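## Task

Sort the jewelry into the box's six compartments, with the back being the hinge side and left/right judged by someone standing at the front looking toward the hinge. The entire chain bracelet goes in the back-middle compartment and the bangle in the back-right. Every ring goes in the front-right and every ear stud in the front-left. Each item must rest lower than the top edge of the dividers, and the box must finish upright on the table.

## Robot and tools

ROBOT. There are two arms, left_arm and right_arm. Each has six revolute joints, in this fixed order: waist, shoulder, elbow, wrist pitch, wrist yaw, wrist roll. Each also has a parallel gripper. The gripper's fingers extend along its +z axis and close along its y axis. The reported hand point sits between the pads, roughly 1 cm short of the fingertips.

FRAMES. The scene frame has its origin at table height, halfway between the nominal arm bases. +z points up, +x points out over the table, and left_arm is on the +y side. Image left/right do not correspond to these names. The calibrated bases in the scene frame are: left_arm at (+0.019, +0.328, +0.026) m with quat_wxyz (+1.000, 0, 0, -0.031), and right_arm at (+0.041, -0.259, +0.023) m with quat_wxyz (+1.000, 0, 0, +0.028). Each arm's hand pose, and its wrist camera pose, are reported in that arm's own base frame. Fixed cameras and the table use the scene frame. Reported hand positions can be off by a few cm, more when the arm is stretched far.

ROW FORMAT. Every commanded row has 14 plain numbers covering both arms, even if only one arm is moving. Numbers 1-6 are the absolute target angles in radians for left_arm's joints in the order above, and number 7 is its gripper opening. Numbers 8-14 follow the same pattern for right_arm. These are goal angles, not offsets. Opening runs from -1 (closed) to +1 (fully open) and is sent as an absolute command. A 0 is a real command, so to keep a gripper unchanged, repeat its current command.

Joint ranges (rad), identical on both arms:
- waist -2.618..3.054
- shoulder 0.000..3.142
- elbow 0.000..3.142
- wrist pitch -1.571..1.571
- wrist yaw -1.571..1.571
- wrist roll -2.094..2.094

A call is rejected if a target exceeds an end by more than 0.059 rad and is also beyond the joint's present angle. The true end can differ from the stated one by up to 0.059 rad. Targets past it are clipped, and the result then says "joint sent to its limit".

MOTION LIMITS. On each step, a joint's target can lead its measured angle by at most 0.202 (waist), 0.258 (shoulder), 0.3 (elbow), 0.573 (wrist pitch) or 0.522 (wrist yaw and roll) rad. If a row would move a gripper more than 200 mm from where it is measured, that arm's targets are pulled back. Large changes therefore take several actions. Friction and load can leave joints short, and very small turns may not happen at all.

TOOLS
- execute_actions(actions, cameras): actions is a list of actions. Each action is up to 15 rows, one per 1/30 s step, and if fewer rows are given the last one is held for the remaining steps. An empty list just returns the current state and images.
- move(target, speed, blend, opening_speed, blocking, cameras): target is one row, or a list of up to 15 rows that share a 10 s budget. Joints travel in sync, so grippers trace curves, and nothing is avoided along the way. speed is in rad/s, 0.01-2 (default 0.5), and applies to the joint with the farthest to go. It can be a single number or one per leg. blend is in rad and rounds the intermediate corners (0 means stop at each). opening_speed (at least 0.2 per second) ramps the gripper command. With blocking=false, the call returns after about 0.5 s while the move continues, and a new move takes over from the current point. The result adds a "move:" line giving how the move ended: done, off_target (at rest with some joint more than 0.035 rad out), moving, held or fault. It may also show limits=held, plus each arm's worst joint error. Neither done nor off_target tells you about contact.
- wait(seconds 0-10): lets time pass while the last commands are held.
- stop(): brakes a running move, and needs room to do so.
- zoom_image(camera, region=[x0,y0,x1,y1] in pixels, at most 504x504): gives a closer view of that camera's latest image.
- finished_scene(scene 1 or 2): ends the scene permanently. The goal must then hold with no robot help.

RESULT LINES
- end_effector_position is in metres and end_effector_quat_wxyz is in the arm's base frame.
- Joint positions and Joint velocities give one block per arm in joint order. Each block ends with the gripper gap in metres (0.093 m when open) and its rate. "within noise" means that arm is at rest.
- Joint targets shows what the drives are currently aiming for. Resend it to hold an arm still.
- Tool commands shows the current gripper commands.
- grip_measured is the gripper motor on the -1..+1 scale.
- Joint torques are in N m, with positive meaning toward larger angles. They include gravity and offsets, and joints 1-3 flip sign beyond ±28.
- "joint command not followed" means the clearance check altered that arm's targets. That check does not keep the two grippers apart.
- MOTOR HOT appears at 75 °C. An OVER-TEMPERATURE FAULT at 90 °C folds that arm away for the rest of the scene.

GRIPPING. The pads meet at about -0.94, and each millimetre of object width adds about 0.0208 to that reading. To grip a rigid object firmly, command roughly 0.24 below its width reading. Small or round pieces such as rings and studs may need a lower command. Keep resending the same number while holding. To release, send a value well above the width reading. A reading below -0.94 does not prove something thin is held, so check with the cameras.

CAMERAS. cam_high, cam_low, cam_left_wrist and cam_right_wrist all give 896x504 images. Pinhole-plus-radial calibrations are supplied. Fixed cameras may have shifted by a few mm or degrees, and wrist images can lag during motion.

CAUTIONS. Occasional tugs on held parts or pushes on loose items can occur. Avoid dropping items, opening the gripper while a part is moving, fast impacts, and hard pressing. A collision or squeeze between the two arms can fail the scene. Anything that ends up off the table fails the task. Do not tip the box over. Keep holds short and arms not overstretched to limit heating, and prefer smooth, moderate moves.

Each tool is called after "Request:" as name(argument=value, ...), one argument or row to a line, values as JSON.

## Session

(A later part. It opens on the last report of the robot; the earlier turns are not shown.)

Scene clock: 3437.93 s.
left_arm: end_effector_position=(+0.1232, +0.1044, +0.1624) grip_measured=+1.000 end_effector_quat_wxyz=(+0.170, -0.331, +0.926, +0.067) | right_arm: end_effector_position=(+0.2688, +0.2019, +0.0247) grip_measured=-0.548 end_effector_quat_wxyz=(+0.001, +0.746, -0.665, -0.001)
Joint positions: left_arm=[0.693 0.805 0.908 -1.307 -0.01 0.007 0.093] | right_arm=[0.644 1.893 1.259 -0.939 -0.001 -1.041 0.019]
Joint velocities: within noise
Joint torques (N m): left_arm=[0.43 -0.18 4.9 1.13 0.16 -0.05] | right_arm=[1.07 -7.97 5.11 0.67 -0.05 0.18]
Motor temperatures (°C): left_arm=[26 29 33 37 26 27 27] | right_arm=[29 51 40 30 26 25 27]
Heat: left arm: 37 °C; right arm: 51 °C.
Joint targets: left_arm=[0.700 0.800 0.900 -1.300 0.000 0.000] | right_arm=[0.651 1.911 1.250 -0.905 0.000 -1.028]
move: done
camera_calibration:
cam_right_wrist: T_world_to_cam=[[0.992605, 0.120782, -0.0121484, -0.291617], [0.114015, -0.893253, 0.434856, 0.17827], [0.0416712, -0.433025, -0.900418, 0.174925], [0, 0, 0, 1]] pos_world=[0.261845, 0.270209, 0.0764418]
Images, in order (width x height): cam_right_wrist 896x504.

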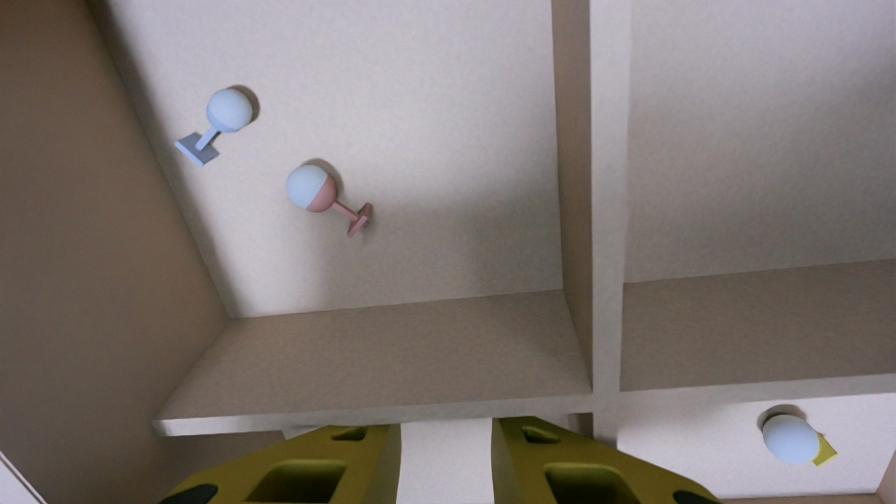

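Request:
move(
  target=[0.7,0.8,0.9,-1.3,0,0,1,0.649,1.926,1.199,-0.845,0,-1.028,-0.55],
  cameras=["cam_right_wrist"],
  speed=0.3,
)

Scene clock: 3445.00 s.
left_arm: end_effector_position=(+0.1232, +0.1044, +0.1624) grip_measured=+1.000 end_effector_quat_wxyz=(+0.170, -0.331, +0.926, +0.067) | right_arm: end_effector_position=(+0.2634, +0.1960, +0.0154) grip_measured=-0.548 end_effector_quat_wxyz=(+0.009, +0.746, -0.665, +0.002)
Joint positions: left_arm=[0.693 0.805 0.908 -1.307 -0.01 0.007 0.093] | right_arm=[0.644 1.893 1.219 -0.914 0.008 -1.041 0.019]
Joint velocities: within noise
Joint torques (N m): left_arm=[0.44 -0.2 4.89 1.13 0.15 -0.05] | right_arm=[0.9 -6.39 3.97 1 -0.11 0.19]
Motor temperatures (°C): left_arm=[26 29 33 37 26 27 27] | right_arm=[29 50 40 30 26 25 27]
Heat: left arm: 37 °C; right arm: 50 °C.
Joint targets: left_arm=[0.700 0.800 0.900 -1.300 0.000 0.000] | right_arm=[0.649 1.926 1.199 -0.845 0.000 -1.028]
move: off_target (right_arm); right_arm: the wrist pitch is farthest, 0.069 rad from its target
camera_calibration:
cam_right_wrist: T_world_to_cam=[[0.992473, 0.120591, -0.0213161, -0.285415], [0.117288, -0.885996, 0.448614, 0.175146], [0.0352126, -0.447738, -0.893471, 0.168696], [0, 0, 0, 1]] pos_world=[0.256785, 0.265128, 0.0660678]
Images, in order (width x height): cam_right_wrist 896x504.

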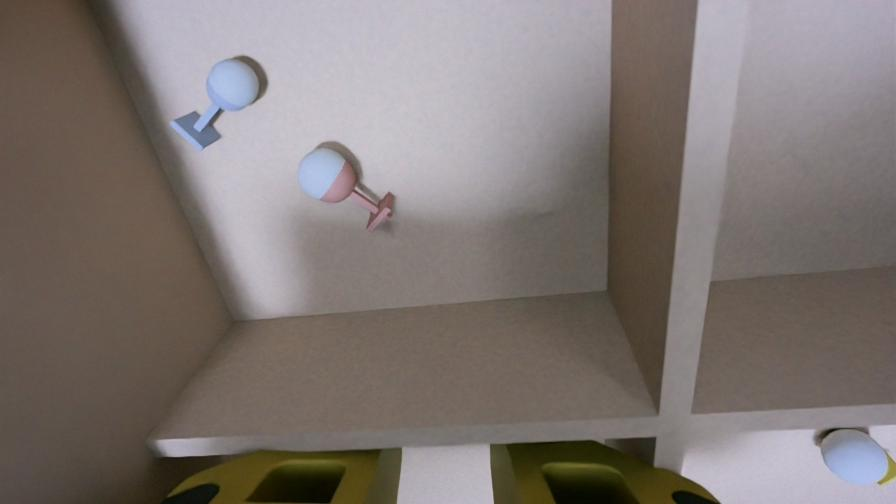

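Request:
move(
  target=[0.7,0.8,0.9,-1.3,0,0,1,0.656,1.945,1.195,-0.815,0,-1.02,-0.55],
  cameras=["cam_right_wrist"],
  speed=0.3,
)

Scene clock: 3454.87 s.
left_arm: end_effector_position=(+0.1232, +0.1044, +0.1624) grip_measured=+1.000 end_effector_quat_wxyz=(+0.170, -0.331, +0.926, +0.067) | right_arm: end_effector_position=(+0.2634, +0.1961, +0.0151) grip_measured=-0.548 end_effector_quat_wxyz=(+0.009, +0.747, -0.665, +0.004)
Joint positions: left_arm=[0.693 0.805 0.908 -1.307 -0.01 0.007 0.093] | right_arm=[0.646 1.893 1.217 -0.911 0.012 -1.041 0.019]
Joint velocities: within noise
Joint torques (N m): left_arm=[0.44 -0.2 4.89 1.13 0.16 -0.05] | right_arm=[1.37 -4.6 3.74 1.28 -0.17 0.25]
Motor temperatures (°C): left_arm=[26 29 33 37 26 27 27] | right_arm=[29 50 40 30 26 25 27]
Heat: left arm: 37 °C; right arm: 50 °C.
Joint targets: left_arm=[0.700 0.800 0.900 -1.300 0.000 0.000] | right_arm=[0.656 1.945 1.195 -0.815 0.000 -1.020]
move: off_target (right_arm); right_arm: the wrist pitch is farthest, 0.096 rad from its target
camera_calibration:
cam_right_wrist: T_world_to_cam=[[0.992387, 0.121742, -0.0185969, -0.285746], [0.117007, -0.884928, 0.45079, 0.175223], [0.0384234, -0.449534, -0.892436, 0.167922], [0, 0, 0, 1]] pos_world=[0.256616, 0.265334, 0.0655571]
Images, in order (width x height): cam_right_wrist 896x504.

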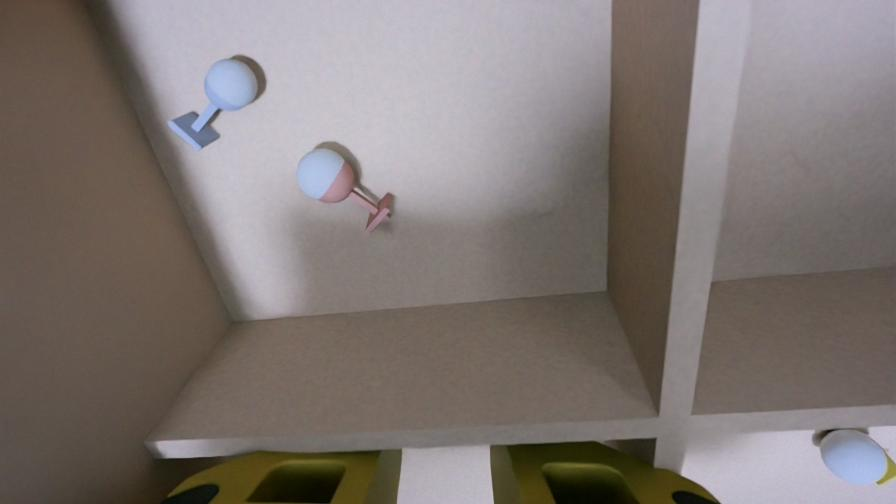

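Request:
move(
  target=[
    [0.7,0.8,0.9,-1.3,0,0,1,0.64,1.84,1.27,-1.0,0,-1.04,-0.55],
    [0.7,0.8,0.9,-1.3,0,0,1,0.475,1.70,1.13,-0.84,-0.32,-1.204,-0.5],
    [0.7,0.8,0.9,-1.3,0,0,1,0.475,1.77,1.051,-0.715,-0.32,-1.204,-0.5],
  ],
  cameras=["cam_right_wrist"],
  speed=0.4,
)

Scene clock: 3481.13 s.
left_arm: end_effector_position=(+0.1232, +0.1044, +0.1624) grip_measured=+1.000 end_effector_quat_wxyz=(+0.170, -0.331, +0.926, +0.067) | right_arm: end_effector_position=(+0.2668, +0.1969, +0.0291) grip_measured=-0.502 end_effector_quat_wxyz=(-0.118, +0.738, -0.653, -0.122)
Joint positions: left_arm=[0.693 0.805 0.908 -1.307 -0.01 0.007 0.093] | right_arm=[0.479 1.758 1.058 -0.733 -0.313 -1.192 0.021]
Joint velocities: within noise
Joint torques (N m): left_arm=[0.43 -0.2 4.89 1.13 0.15 -0.05] | right_arm=[0.14 -7.23 5.41 0.79 -0.32 -0.08]
Motor temperatures (°C): left_arm=[26 29 33 37 26 27 27] | right_arm=[29 48 39 31 26 25 27]
Heat: left arm: 37 °C; right arm: 48 °C.
Joint targets: left_arm=[0.700 0.800 0.900 -1.300 0.000 0.000] | right_arm=[0.475 1.770 1.051 -0.715 -0.320 -1.204]
move: done
camera_calibration:
cam_right_wrist: T_world_to_cam=[[0.991674, 0.12854, 0.0077606, -0.290796], [0.126949, -0.985953, 0.108538, 0.196404], [0.0216031, -0.106649, -0.994062, 0.120577], [0, 0, 0, 1]] pos_world=[0.260836, 0.243883, 0.100801]
Images, in order (width x height): cam_right_wrist 896x504.

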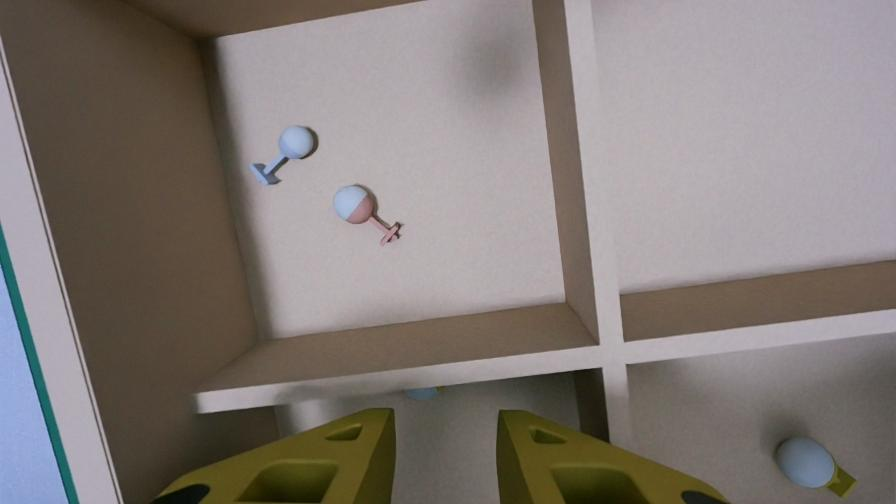

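Request:
move(
  target=[
    [0.7,0.8,0.9,-1.3,0,0,1,0.477,1.764,1.017,-0.69,-0.32,-1.204,-0.5],
  ],
  cameras=["cam_right_wrist"],
  speed=0.3,
)

Scene clock: 3496.30 s.
left_arm: end_effector_position=(+0.1232, +0.1044, +0.1624) grip_measured=+1.000 end_effector_quat_wxyz=(+0.170, -0.331, +0.926, +0.067) | right_arm: end_effector_position=(+0.2621, +0.1945, +0.0218) grip_measured=-0.502 end_effector_quat_wxyz=(-0.115, +0.738, -0.653, -0.123)
Joint positions: left_arm=[0.693 0.805 0.908 -1.307 -0.01 0.007 0.093] | right_arm=[0.479 1.758 1.027 -0.708 -0.314 -1.192 0.021]
Joint velocities: within noise
Joint torques (N m): left_arm=[0.43 -0.21 4.92 1.13 0.15 -0.05] | right_arm=[0.35 -7.69 5.07 0.78 -0.32 -0.07]
Motor temperatures (°C): left_arm=[26 29 33 37 26 27 27] | right_arm=[29 48 39 30 26 25 27]
Heat: left arm: 37 °C; right arm: 48 °C.
Joint targets: left_arm=[0.700 0.800 0.900 -1.300 0.000 0.000] | right_arm=[0.477 1.764 1.017 -0.690 -0.320 -1.204]
move: done
camera_calibration:
cam_right_wrist: T_world_to_cam=[[0.991649, 0.12896, 0.00130721, -0.285721], [0.128027, -0.985592, 0.110532, 0.195064], [0.0155426, -0.109442, -0.993872, 0.115299], [0, 0, 0, 1]] pos_world=[0.256569, 0.241719, 0.0934055]
Images, in order (width x height): cam_right_wrist 896x504.

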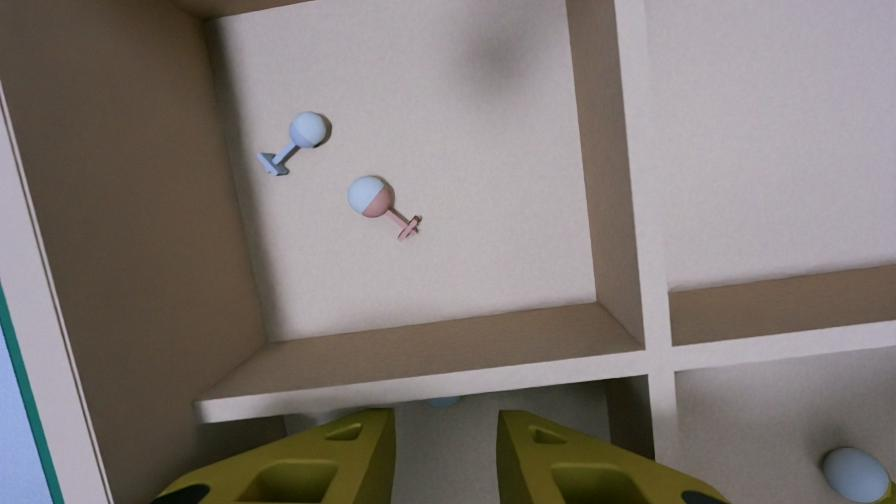

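Request:
move(
  target=[
    [0.7,0.8,0.9,-1.3,0,0,1,0.477,1.79,0.993,-0.64,-0.32,-1.204,-0.5],
  ],
  cameras=["cam_right_wrist"],
  speed=0.2,
)

Scene clock: 3501.80 s.
left_arm: end_effector_position=(+0.1232, +0.1044, +0.1624) grip_measured=+1.000 end_effector_quat_wxyz=(+0.170, -0.331, +0.926, +0.067) | right_arm: end_effector_position=(+0.2623, +0.1948, +0.0133) grip_measured=-0.502 end_effector_quat_wxyz=(-0.118, +0.738, -0.653, -0.123)
Joint positions: left_arm=[0.693 0.805 0.908 -1.307 -0.01 0.007 0.093] | right_arm=[0.479 1.772 1.005 -0.667 -0.314 -1.192 0.021]
Joint velocities: within noise
Joint torques (N m): left_arm=[0.43 -0.2 4.9 1.13 0.16 -0.06] | right_arm=[0.34 -6.63 4.79 0.89 -0.31 -0.07]
Motor temperatures (°C): left_arm=[26 29 33 37 26 27 27] | right_arm=[29 49 39 30 27 25 27]
Heat: left arm: 37 °C; right arm: 49 °C.
Joint targets: left_arm=[0.700 0.800 0.900 -1.300 0.000 0.000] | right_arm=[0.477 1.790 0.993 -0.640 -0.320 -1.204]
move: done
camera_calibration:
cam_right_wrist: T_world_to_cam=[[0.991622, 0.129051, 0.00570797, -0.286062], [0.127684, -0.985902, 0.108137, 0.196418], [0.0195826, -0.106502, -0.99412, 0.105242], [0, 0, 0, 1]] pos_world=[0.256525, 0.241774, 0.0850158]
Images, in order (width x height): cam_right_wrist 896x504.

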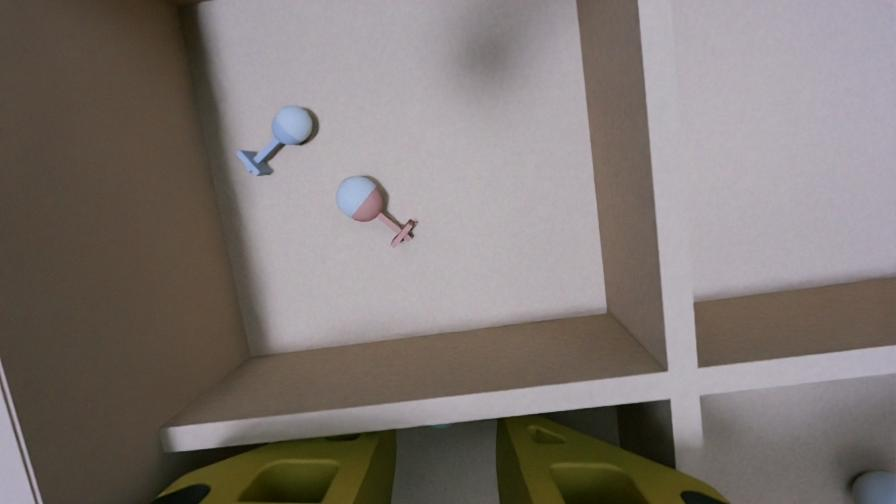

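Request:
move(
  target=[
    [0.7,0.8,0.9,-1.3,0,0,1,0.479,1.803,0.985,-0.615,-0.32,-1.204,-0.5],
    [0.7,0.8,0.9,-1.3,0,0,1,0.479,1.803,0.985,-0.615,-0.32,-1.204,-0.95],
  ],
  cameras=["cam_right_wrist"],
  speed=0.2,
  opening_speed=0.4,
)

Scene clock: 3511.70 s.
left_arm: end_effector_position=(+0.1232, +0.1044, +0.1624) grip_measured=+1.000 end_effector_quat_wxyz=(+0.170, -0.331, +0.926, +0.067) | right_arm: end_effector_position=(+0.2631, +0.1962, +0.0072) grip_measured=-0.867 end_effector_quat_wxyz=(-0.120, +0.739, -0.651, -0.124)
Joint positions: left_arm=[0.693 0.805 0.908 -1.307 -0.01 0.007 0.093] | right_arm=[0.479 1.787 0.994 -0.637 -0.32 -1.195 0.004]
Joint velocities: within noise
Joint torques (N m): left_arm=[0.43 -0.21 4.9 1.13 0.16 -0.05] | right_arm=[0.51 -6.86 5.01 0.84 -0.26 -0.04]
Motor temperatures (°C): left_arm=[26 29 33 37 26 27 27] | right_arm=[29 49 39 30 27 25 27]
Heat: left arm: 37 °C; right arm: 49 °C.
Joint targets: left_arm=[0.700 0.800 0.900 -1.300 0.000 0.000] | right_arm=[0.479 1.803 0.985 -0.615 -0.320 -1.204]
move: done; target 2's new numbers were sent with right_arm's wrist pitch 0.044 rad from that target
camera_calibration:
cam_right_wrist: T_world_to_cam=[[0.991232, 0.131871, 0.00826365, -0.287447], [0.130353, -0.986214, 0.101935, 0.197722], [0.021592, -0.0999639, -0.994757, 0.097577], [0, 0, 0, 1]] pos_world=[0.257046, 0.242656, 0.0792859]
Images, in order (width x height): cam_right_wrist 896x504.

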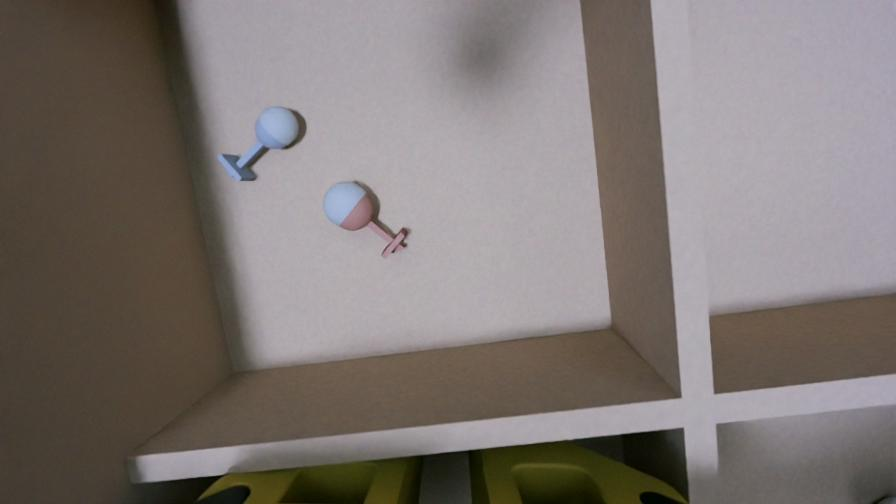

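Request:
move(
  target=[
    [0.7,0.8,0.9,-1.3,0,0,1,0.479,1.803,0.985,-0.615,-0.32,-1.204,-1],
    [0.7,0.8,0.9,-1.3,0,0,1,0.475,1.68,1.09,-0.84,-0.32,-1.204,-1],
  ],
  cameras=["cam_right_wrist"],
  speed=0.3,
)

Scene clock: 3520.40 s.
left_arm: end_effector_position=(+0.1232, +0.1044, +0.1624) grip_measured=+1.000 end_effector_quat_wxyz=(+0.170, -0.331, +0.926, +0.067) | right_arm: end_effector_position=(+0.2564, +0.1927, +0.0476) grip_measured=-0.885 end_effector_quat_wxyz=(-0.112, +0.738, -0.653, -0.128)
Joint positions: left_arm=[0.693 0.805 0.908 -1.307 -0.01 0.007 0.093] | right_arm=[0.479 1.701 1.072 -0.82 -0.32 -1.195 0.003]
Joint velocities: within noise
Joint torques (N m): left_arm=[0.44 -0.2 4.89 1.13 0.15 -0.05] | right_arm=[0.16 -9.96 7.88 0.39 -0.26 -0.07]
Motor temperatures (°C): left_arm=[26 29 33 37 26 27 27] | right_arm=[29 48 39 30 27 25 28]
Heat: left arm: 37 °C; right arm: 48 °C.
Joint targets: left_arm=[0.700 0.800 0.900 -1.300 0.000 0.000] | right_arm=[0.475 1.680 1.090 -0.840 -0.320 -1.204]
move: done
camera_calibration:
cam_right_wrist: T_world_to_cam=[[0.991233, 0.131871, -0.00824136, -0.279896], [0.131987, -0.985366, 0.107861, 0.190187], [0.00610292, -0.108003, -0.994132, 0.143023], [0, 0, 0, 1]] pos_world=[0.251467, 0.239761, 0.119363]
Images, in order (width x height): cam_right_wrist 896x504.

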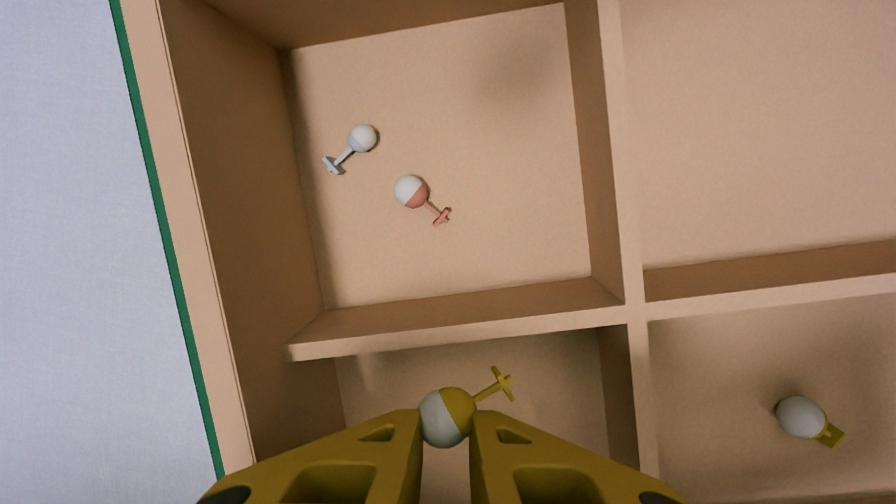

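Request:
move(
  target=[
    [0.7,0.8,0.9,-1.3,0,0,1,0.475,1.64,1.13,-0.92,-0.32,-1.204,-1],
    [0.7,0.8,0.9,-1.3,0,0,1,0.646,1.815,1.26,-0.88,-0.32,-1.033,-1],
    [0.7,0.8,0.9,-1.3,0,0,1,0.646,1.87,1.175,-0.74,-0.32,-1.033,-1],
  ],
  cameras=["cam_right_wrist"],
  speed=0.4,
  blend=[0.03,0.03,0],
)

Scene clock: 3551.47 s.
left_arm: end_effector_position=(+0.1232, +0.1044, +0.1624) grip_measured=+1.000 end_effector_quat_wxyz=(+0.170, -0.331, +0.926, +0.067) | right_arm: end_effector_position=(+0.2522, +0.2560, +0.0288) grip_measured=-0.886 end_effector_quat_wxyz=(-0.098, +0.744, -0.645, -0.142)
Joint positions: left_arm=[0.693 0.805 0.908 -1.307 -0.01 0.007 0.093] | right_arm=[0.645 1.857 1.182 -0.758 -0.32 -1.045 0.003]
Joint velocities: within noise
Joint torques (N m): left_arm=[0.43 -0.2 4.9 1.13 0.15 -0.06] | right_arm=[0.58 -8.24 5.5 0.82 -0.26 0.18]
Motor temperatures (°C): left_arm=[26 29 33 37 26 27 27] | right_arm=[29 53 42 29 27 25 28]
Heat: left arm: 37 °C; right arm: 53 °C.
Joint targets: left_arm=[0.700 0.800 0.900 -1.300 0.000 0.000] | right_arm=[0.646 1.870 1.175 -0.740 -0.320 -1.033]
move: done
camera_calibration:
cam_right_wrist: T_world_to_cam=[[0.98657, 0.157107, -0.0446971, -0.288472], [0.160999, -0.981484, 0.103775, 0.246951], [-0.0275656, -0.109578, -0.993596, 0.140073], [0, 0, 0, 1]] pos_world=[0.2487, 0.303048, 0.100654]
Images, in order (width x height): cam_right_wrist 896x504.

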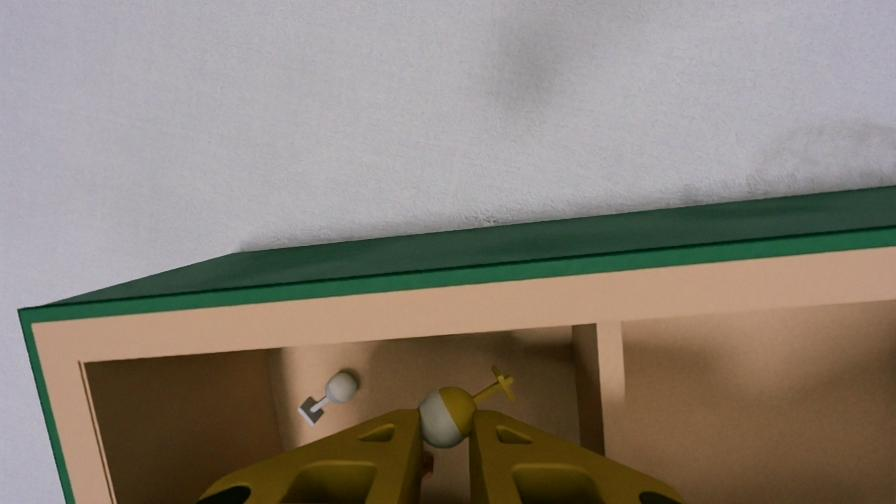

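Request:
move(
  target=[
    [0.7,0.8,0.9,-1.3,0,0,1,0.646,1.89,1.145,-0.69,-0.32,-1.033,-1],
  ],
  cameras=["cam_right_wrist"],
  speed=0.25,
)

Scene clock: 3561.07 s.
left_arm: end_effector_position=(+0.1232, +0.1044, +0.1624) grip_measured=+1.000 end_effector_quat_wxyz=(+0.170, -0.331, +0.926, +0.067) | right_arm: end_effector_position=(+0.2511, +0.2551, +0.0173) grip_measured=-0.886 end_effector_quat_wxyz=(-0.097, +0.744, -0.646, -0.142)
Joint positions: left_arm=[0.693 0.805 0.908 -1.307 -0.01 0.007 0.093] | right_arm=[0.645 1.874 1.154 -0.716 -0.32 -1.045 0.003]
Joint velocities: within noise
Joint torques (N m): left_arm=[0.43 -0.2 4.9 1.13 0.15 -0.05] | right_arm=[0.59 -7.92 5.19 0.9 -0.25 0.17]
Motor temperatures (°C): left_arm=[26 29 33 37 26 27 27] | right_arm=[29 53 41 30 27 25 29]
Heat: left arm: 37 °C; right arm: 53 °C.
Joint targets: left_arm=[0.700 0.800 0.900 -1.300 0.000 0.000] | right_arm=[0.646 1.890 1.145 -0.690 -0.320 -1.033]
move: done
camera_calibration:
cam_right_wrist: T_world_to_cam=[[0.986508, 0.156667, -0.0475196, -0.28754], [0.160914, -0.981346, 0.105196, 0.247441], [-0.0301525, -0.111423, -0.993316, 0.129651], [0, 0, 0, 1]] pos_world=[0.247753, 0.30232, 0.0890906]
Images, in order (width x height): cam_right_wrist 896x504.

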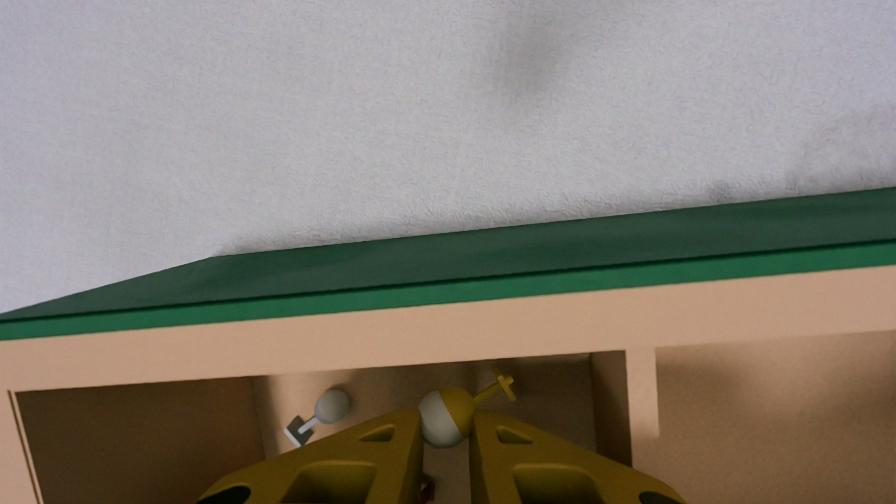

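Request:
move(
  target=[0.7,0.8,0.9,-1.3,0,0,1,0.646,1.905,1.125,-0.65,-0.32,-1.033,-1],
  speed=0.15,
  cameras=["cam_right_wrist"],
)

Scene clock: 3599.63 s.
left_arm: end_effector_position=(+0.1232, +0.1044, +0.1624) grip_measured=+1.000 end_effector_quat_wxyz=(+0.170, -0.331, +0.926, +0.067) | right_arm: end_effector_position=(+0.2480, +0.2539, +0.0090) grip_measured=-0.886 end_effector_quat_wxyz=(-0.093, +0.743, -0.646, -0.146)
Joint positions: left_arm=[0.693 0.805 0.908 -1.307 -0.01 0.007 0.093] | right_arm=[0.645 1.886 1.133 -0.692 -0.325 -1.044 0.003]
Joint velocities: within noise
Joint torques (N m): left_arm=[0.43 -0.18 4.9 1.13 0.15 -0.05] | right_arm=[0.57 -7.65 5.19 1.02 -0.2 0.16]
Motor temperatures (°C): left_arm=[26 29 33 37 26 27 27] | right_arm=[29 53 39 30 27 25 29]
Heat: left arm: 37 °C; right arm: 53 °C.
Joint targets: left_arm=[0.700 0.800 0.900 -1.300 0.000 0.000] | right_arm=[0.646 1.905 1.125 -0.650 -0.320 -1.033]
move: off_target (right_arm); right_arm: the wrist pitch is farthest, 0.042 rad from its target
camera_calibration:
cam_right_wrist: T_world_to_cam=[[0.985942, 0.156572, -0.0583312, -0.284477], [0.16202, -0.981209, 0.104778, 0.247299], [-0.0408298, -0.112756, -0.992783, 0.124154], [0, 0, 0, 1]] pos_world=[0.24548, 0.301192, 0.0807522]
Images, in order (width x height): cam_right_wrist 896x504.

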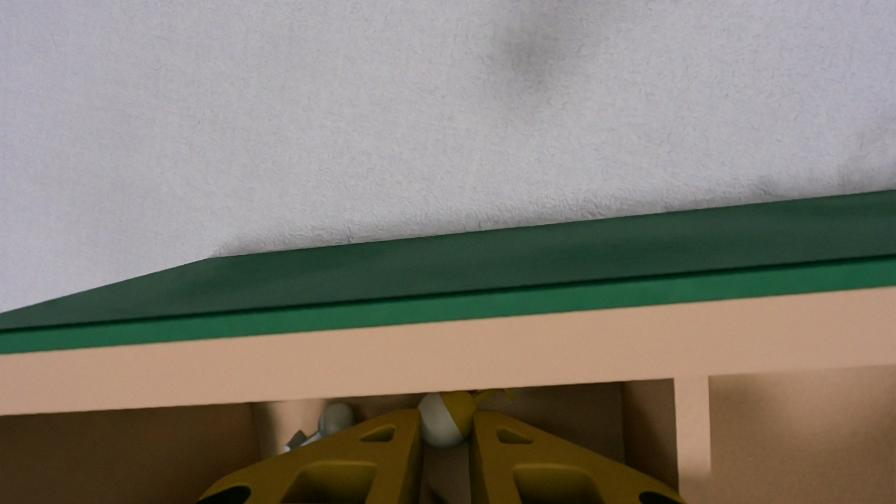

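Request:
move(
  target=[
    [0.7,0.8,0.9,-1.3,0,0,1,0.646,1.905,1.125,-0.65,-0.32,-1.033,-0.55],
    [0.7,0.8,0.9,-1.3,0,0,1,0.646,1.815,1.26,-0.88,-0.32,-1.033,-0.55],
    [0.7,0.8,0.9,-1.3,0,0,1,0.5,1.45,1.35,-1.15,0,-1.2,-0.55],
  ],
  speed=0.5,
  opening_speed=0.6,
  blend=[0,0.1,0],
)

Scene clock: 3608.67 s.
left_arm: end_effector_position=(+0.1232, +0.1044, +0.1624) grip_measured=+1.000 end_effector_quat_wxyz=(+0.170, -0.331, +0.926, +0.067) | right_arm: end_effector_position=(+0.2766, +0.1544, +0.1753) grip_measured=-0.552 end_effector_quat_wxyz=(-0.152, +0.739, -0.654, +0.049)
Joint positions: left_arm=[0.693 0.805 0.908 -1.307 -0.01 0.007 0.093] | right_arm=[0.504 1.457 1.335 -1.129 -0.01 -1.187 0.019]
Joint velocities: within noise
Joint torques (N m): left_arm=[0.43 -0.2 4.9 1.13 0.15 -0.05] | right_arm=[0.16 -7.01 8.47 0.74 0.03 -0.06]
Motor temperatures (°C): left_arm=[26 29 33 37 26 27 27] | right_arm=[29 52 39 30 27 25 29]
Heat: left arm: 37 °C; right arm: 52 °C.
Joint targets: left_arm=[0.700 0.800 0.900 -1.300 0.000 0.000] | right_arm=[0.500 1.450 1.350 -1.150 0.000 -1.200]
move: done
camera_calibration:
cam_left_wrist: T_world_to_cam=[[0.645469, -0.76374, -0.00846101, 0.00166877], [-0.763255, -0.645393, 0.0301606, 0.198563], [-0.0284956, -0.0130098, -0.999509, 0.247936], [0, 0, 0, 1]] pos_world=[0.157542, 0.132651, 0.24184]
cam_right_wrist: T_world_to_cam=[[0.954347, 0.106292, 0.279148, -0.330074], [0.0178671, -0.953184, 0.301862, 0.128617], [0.298165, -0.283093, -0.911568, 0.197515], [0, 0, 0, 1]] pos_world=[0.253815, 0.213595, 0.233364]

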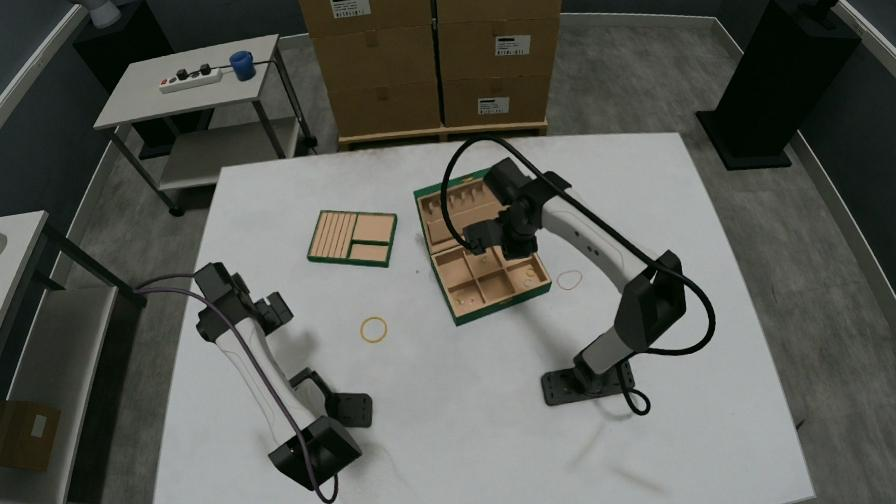

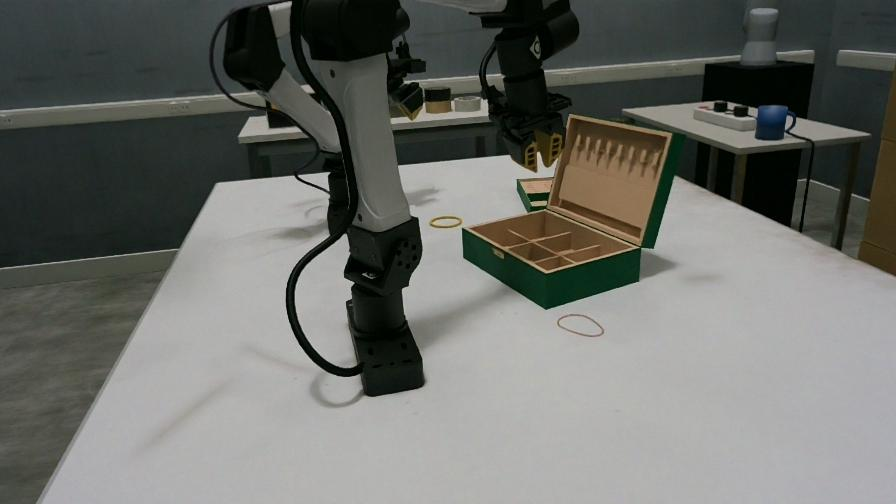

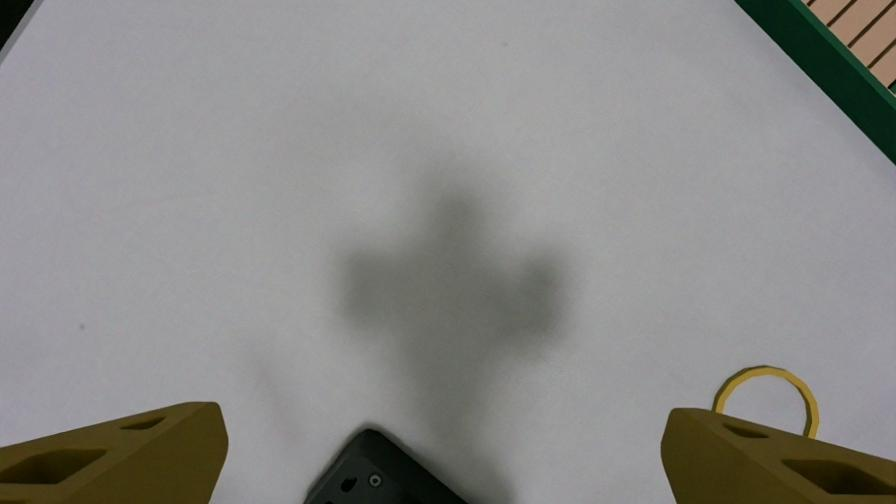

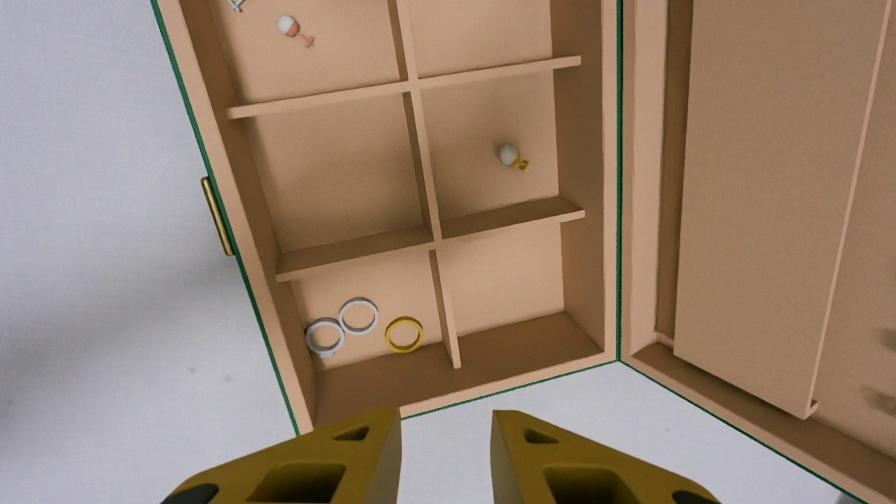

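Request:
move(
  target=[
    [-0.73,1.45,1.35,-1.15,0,2.05,-0.5,-0.35,0.8,0.9,-1.3,0,-0.6,-0.55],
    [-0.73,2.257,2.0616,-1.0254,0,2.05,-0.5,-0.35,0.8,0.9,-1.3,0,-0.6,-0.55],
  ],
  speed=[0.8,0.5],
  blend=[0.1,0],
)

Scene clock: 3725.03 s.
left_arm: end_effector_position=(+0.3849, -0.3379, +0.0912) grip_measured=-0.498 end_effector_quat_wxyz=(+0.118, +0.971, +0.185, +0.097) | right_arm: end_effector_position=(+0.1582, -0.0560, +0.1656) grip_measured=-0.552 end_effector_quat_wxyz=(+0.175, -0.131, +0.972, -0.089)
Joint positions: left_arm=[-0.723 2.254 2.029 -1.039 -0.009 2.042 0.021] | right_arm=[-0.344 0.805 0.91 -1.28 -0.003 -0.612 0.019]
Joint velocities: within noise
Joint torques (N m): left_arm=[-0.7 -10.71 8.59 0.96 0.19 0.11] | right_arm=[-0.08 -0.64 5.93 0.98 0.02 0.18]
Motor temperatures (°C): left_arm=[26 30 34 37 26 27 27] | right_arm=[29 47 44 30 26 25 28]
Heat: left arm: 37 °C; right arm: 47 °C.
Joint targets: left_arm=[-0.730 2.257 2.061 -1.025 0.000 2.050] | right_arm=[-0.350 0.800 0.900 -1.300 0.000 -0.600]
move: done
camera_calibration:
cam_left_wrist: T_world_to_cam=[[-0.348233, 0.89812, -0.268541, 0.462033], [0.747055, 0.438935, 0.499244, -0.142698], [0.566253, -0.0267616, -0.823797, -0.0710977], [0, 0, 0, 1]] pos_world=[0.307757, -0.354229, 0.136746]
cam_right_wrist: T_world_to_cam=[[0.233809, -0.949011, 0.21145, -0.125857], [-0.970004, -0.2128, 0.117505, 0.161349], [-0.0665172, -0.232581, -0.9703, 0.234584], [0, 0, 0, 1]] pos_world=[0.201539, -0.0305448, 0.23527]

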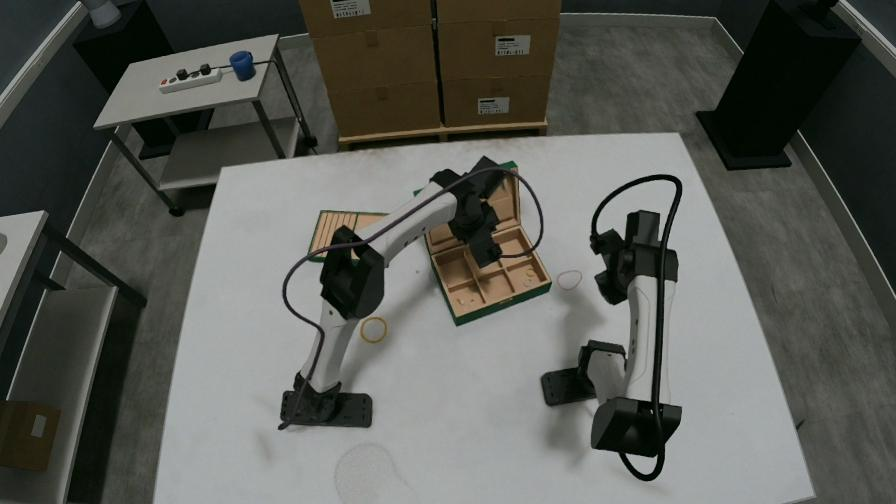

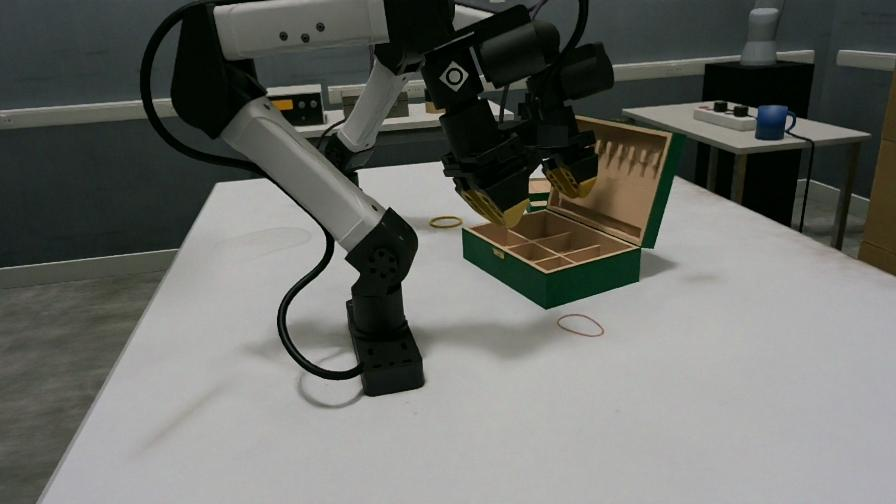

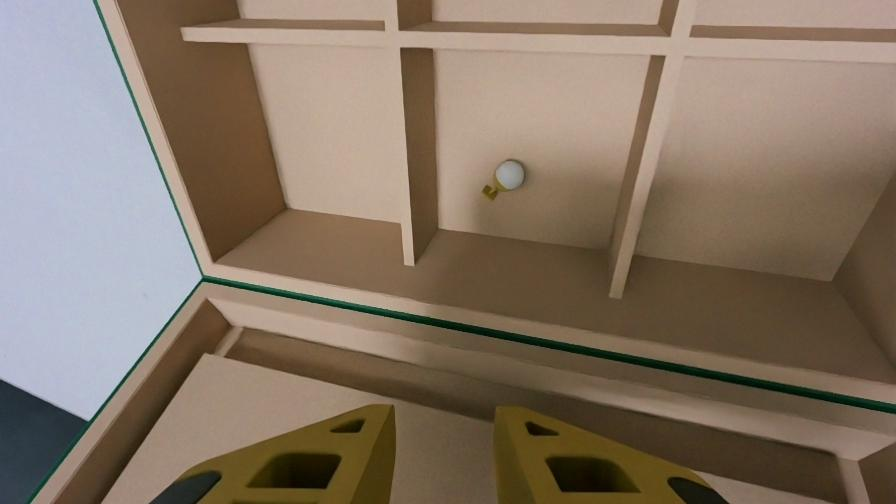

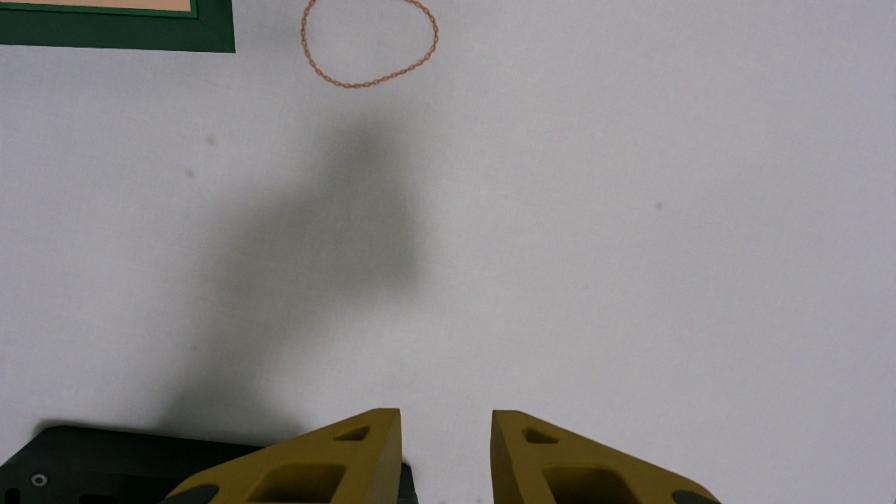

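Request:
move(
  target=[-0.772,2.392,2.13,-1.145,0,2.03,-0.62,-0.35,0.8,0.9,-1.3,0,-0.6,-0.55],
  speed=0.3,
  cameras=["cam_left_wrist"],
)

Scene clock: 3765.80 s.
left_arm: end_effector_position=(+0.3597, -0.3456, +0.0414) grip_measured=-0.618 end_effector_quat_wxyz=(+0.054, +0.983, +0.166, +0.046) | right_arm: end_effector_position=(+0.1580, -0.0560, +0.1655) grip_measured=-0.552 end_effector_quat_wxyz=(+0.175, -0.131, +0.972, -0.089)
Joint positions: left_arm=[-0.768 2.389 2.098 -1.139 -0.009 2.038 0.016] | right_arm=[-0.344 0.805 0.91 -1.281 -0.003 -0.612 0.019]
Joint velocities: within noise
Joint torques (N m): left_arm=[-0.44 -11.3 8.25 0.47 0.19 -0.07] | right_arm=[-0.06 -0.62 5.93 0.99 0.02 0.18]
Motor temperatures (°C): left_arm=[26 39 37 36 26 27 27] | right_arm=[29 43 43 30 26 25 27]
Heat: left arm: 39 °C; right arm: 43 °C.
Joint targets: left_arm=[-0.772 2.392 2.130 -1.145 0.000 2.030] | right_arm=[-0.350 0.800 0.900 -1.300 0.000 -0.600]
move: done
camera_calibration:
cam_left_wrist: T_world_to_cam=[[-0.334091, 0.934334, -0.124113, 0.448294], [0.821504, 0.353208, 0.447633, -0.149933], [0.462076, 0.0475905, -0.885562, -0.0323255], [0, 0, 0, 1]] pos_world=[0.287879, -0.36436, 0.0941281]
Images, in order (width x height): cam_left_wrist 896x504.

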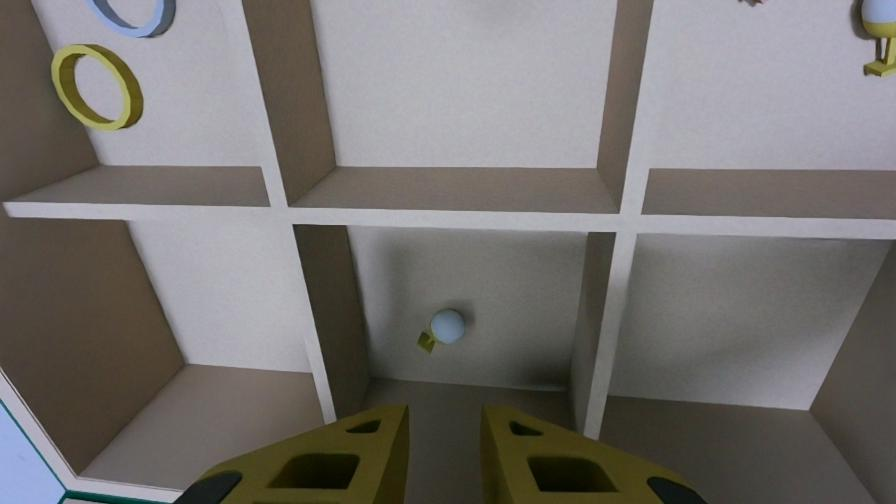

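Request:
move(
  target=[-0.774,2.406,2.047,-1.045,0,2.03,-0.62,-0.35,0.8,0.9,-1.3,0,-0.6,-0.55],
  speed=0.1,
  cameras=["cam_left_wrist"],
)

Scene clock: 3781.07 s.
left_arm: end_effector_position=(+0.3649, -0.3506, +0.0278) grip_measured=-0.618 end_effector_quat_wxyz=(+0.066, +0.982, +0.167, +0.054) | right_arm: end_effector_position=(+0.1579, -0.0559, +0.1655) grip_measured=-0.552 end_effector_quat_wxyz=(+0.175, -0.131, +0.972, -0.089)
Joint positions: left_arm=[-0.768 2.397 2.055 -1.059 -0.009 2.037 0.016] | right_arm=[-0.344 0.805 0.91 -1.282 -0.003 -0.611 0.019]
Joint velocities: within noise
Joint torques (N m): left_arm=[-0.62 -10.85 4.88 0.71 0.19 -0.06] | right_arm=[-0.08 -0.62 5.93 1 0.02 0.18]
Motor temperatures (°C): left_arm=[26 40 37 35 26 27 27] | right_arm=[29 43 43 30 26 25 27]
Heat: left arm: 40 °C; right arm: 43 °C.
Joint targets: left_arm=[-0.774 2.406 2.047 -1.045 0.000 2.030] | right_arm=[-0.350 0.800 0.900 -1.300 0.000 -0.600]
move: done
camera_calibration:
cam_left_wrist: T_world_to_cam=[[-0.332428, 0.931296, -0.148929, 0.45201], [0.812096, 0.362947, 0.456914, -0.139725], [0.479575, 0.0309462, -0.876955, -0.0589974], [0, 0, 0, 1]] pos_world=[0.292024, -0.368417, 0.0794216]
Images, in order (width x height): cam_left_wrist 896x504.

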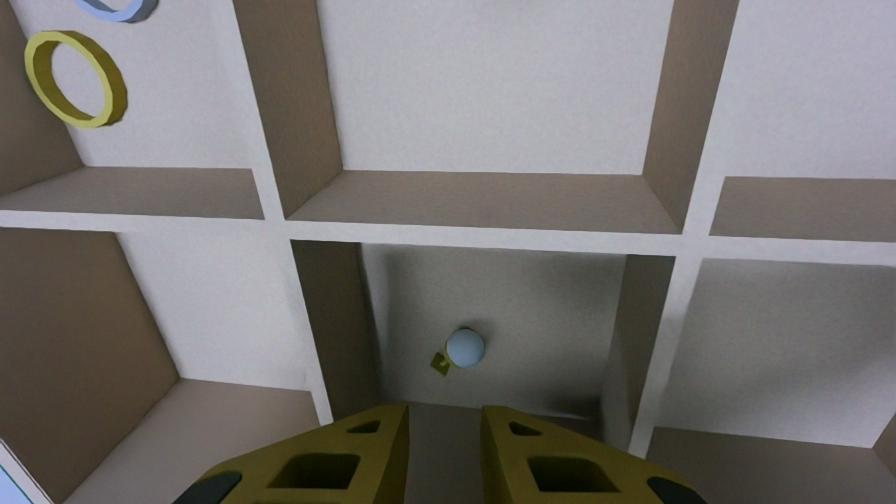

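Request:
move(
  target=[-0.779,2.421,2.030,-1.030,0,2.03,-0.62,-0.35,0.8,0.9,-1.3,0,-0.6,-0.55],
  speed=0.1,
  cameras=["cam_left_wrist"],
)

Scene clock: 3801.83 s.
left_arm: end_effector_position=(+0.3620, -0.3500, +0.0159) grip_measured=-0.618 end_effector_quat_wxyz=(+0.059, +0.983, +0.165, +0.049) | right_arm: end_effector_position=(+0.1579, -0.0559, +0.1655) grip_measured=-0.552 end_effector_quat_wxyz=(+0.175, -0.131, +0.972, -0.089)
Joint positions: left_arm=[-0.772 2.412 2.037 -1.044 -0.009 2.037 0.016] | right_arm=[-0.344 0.805 0.91 -1.282 -0.003 -0.611 0.019]
Joint velocities: within noise
Joint torques (N m): left_arm=[-0.79 -10.89 4.85 0.67 0.19 -0.06] | right_arm=[-0.06 -0.64 5.94 1 0.02 0.18]
Motor temperatures (°C): left_arm=[26 42 37 35 26 27 27] | right_arm=[29 42 42 30 26 25 27]
Heat: left arm: 42 °C; right arm: 42 °C.
Joint targets: left_arm=[-0.779 2.421 2.030 -1.030 0.000 2.030] | right_arm=[-0.350 0.800 0.900 -1.300 0.000 -0.600]
move: done
camera_calibration:
cam_left_wrist: T_world_to_cam=[[-0.33136, 0.934033, -0.133355, 0.449052], [0.81891, 0.354913, 0.451024, -0.137395], [0.468601, 0.0402459, -0.882493, -0.0607571], [0, 0, 0, 1]] pos_world=[0.289782, -0.368221, 0.0682338]
Images, in order (width x height): cam_left_wrist 896x504.

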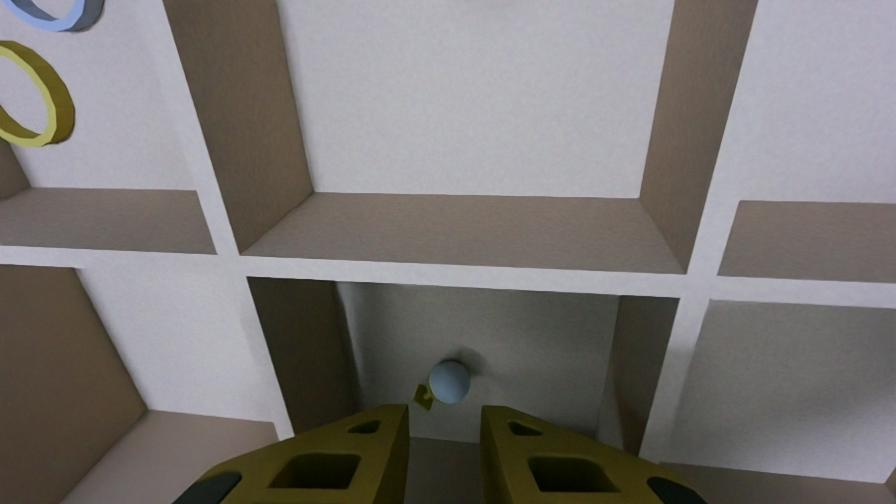

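Request:
move(
  target=[-0.779,2.431,2.019,-1.018,0,2.03,-0.62,-0.35,0.8,0.9,-1.3,0,-0.6,-0.55],
  speed=0.1,
  cameras=["cam_left_wrist"],
)

Scene clock: 3812.27 s.
left_arm: end_effector_position=(+0.3613, -0.3493, +0.0087) grip_measured=-0.618 end_effector_quat_wxyz=(+0.055, +0.984, +0.166, +0.046) | right_arm: end_effector_position=(+0.1579, -0.0559, +0.1655) grip_measured=-0.552 end_effector_quat_wxyz=(+0.175, -0.131, +0.972, -0.089)
Joint positions: left_arm=[-0.772 2.422 2.027 -1.032 -0.009 2.037 0.016] | right_arm=[-0.344 0.805 0.91 -1.282 -0.003 -0.611 0.019]
Joint velocities: within noise
Joint torques (N m): left_arm=[-0.79 -10.96 4.82 0.67 0.2 -0.06] | right_arm=[-0.06 -0.64 5.94 0.99 0.02 0.18]
Motor temperatures (°C): left_arm=[26 42 37 35 26 27 27] | right_arm=[29 42 42 30 26 25 27]
Heat: left arm: 42 °C; right arm: 42 °C.
Joint targets: left_arm=[-0.779 2.431 2.019 -1.018 0.000 2.030] | right_arm=[-0.350 0.800 0.900 -1.300 0.000 -0.600]
move: done
camera_calibration:
cam_left_wrist: T_world_to_cam=[[-0.33214, 0.934791, -0.125891, 0.447609], [0.821615, 0.352282, 0.448159, -0.135637], [0.463284, 0.0454172, -0.885045, -0.0630574], [0, 0, 0, 1]] pos_world=[0.289324, -0.367775, 0.0613284]
Images, in order (width x height): cam_left_wrist 896x504.

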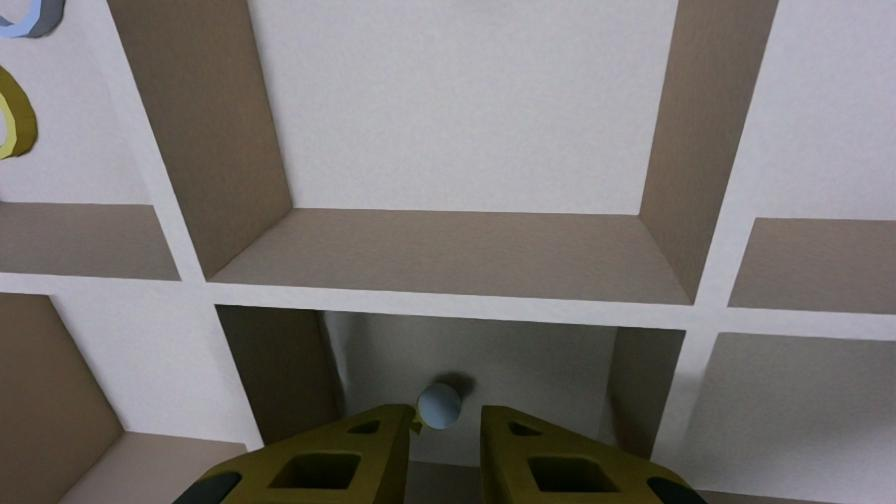

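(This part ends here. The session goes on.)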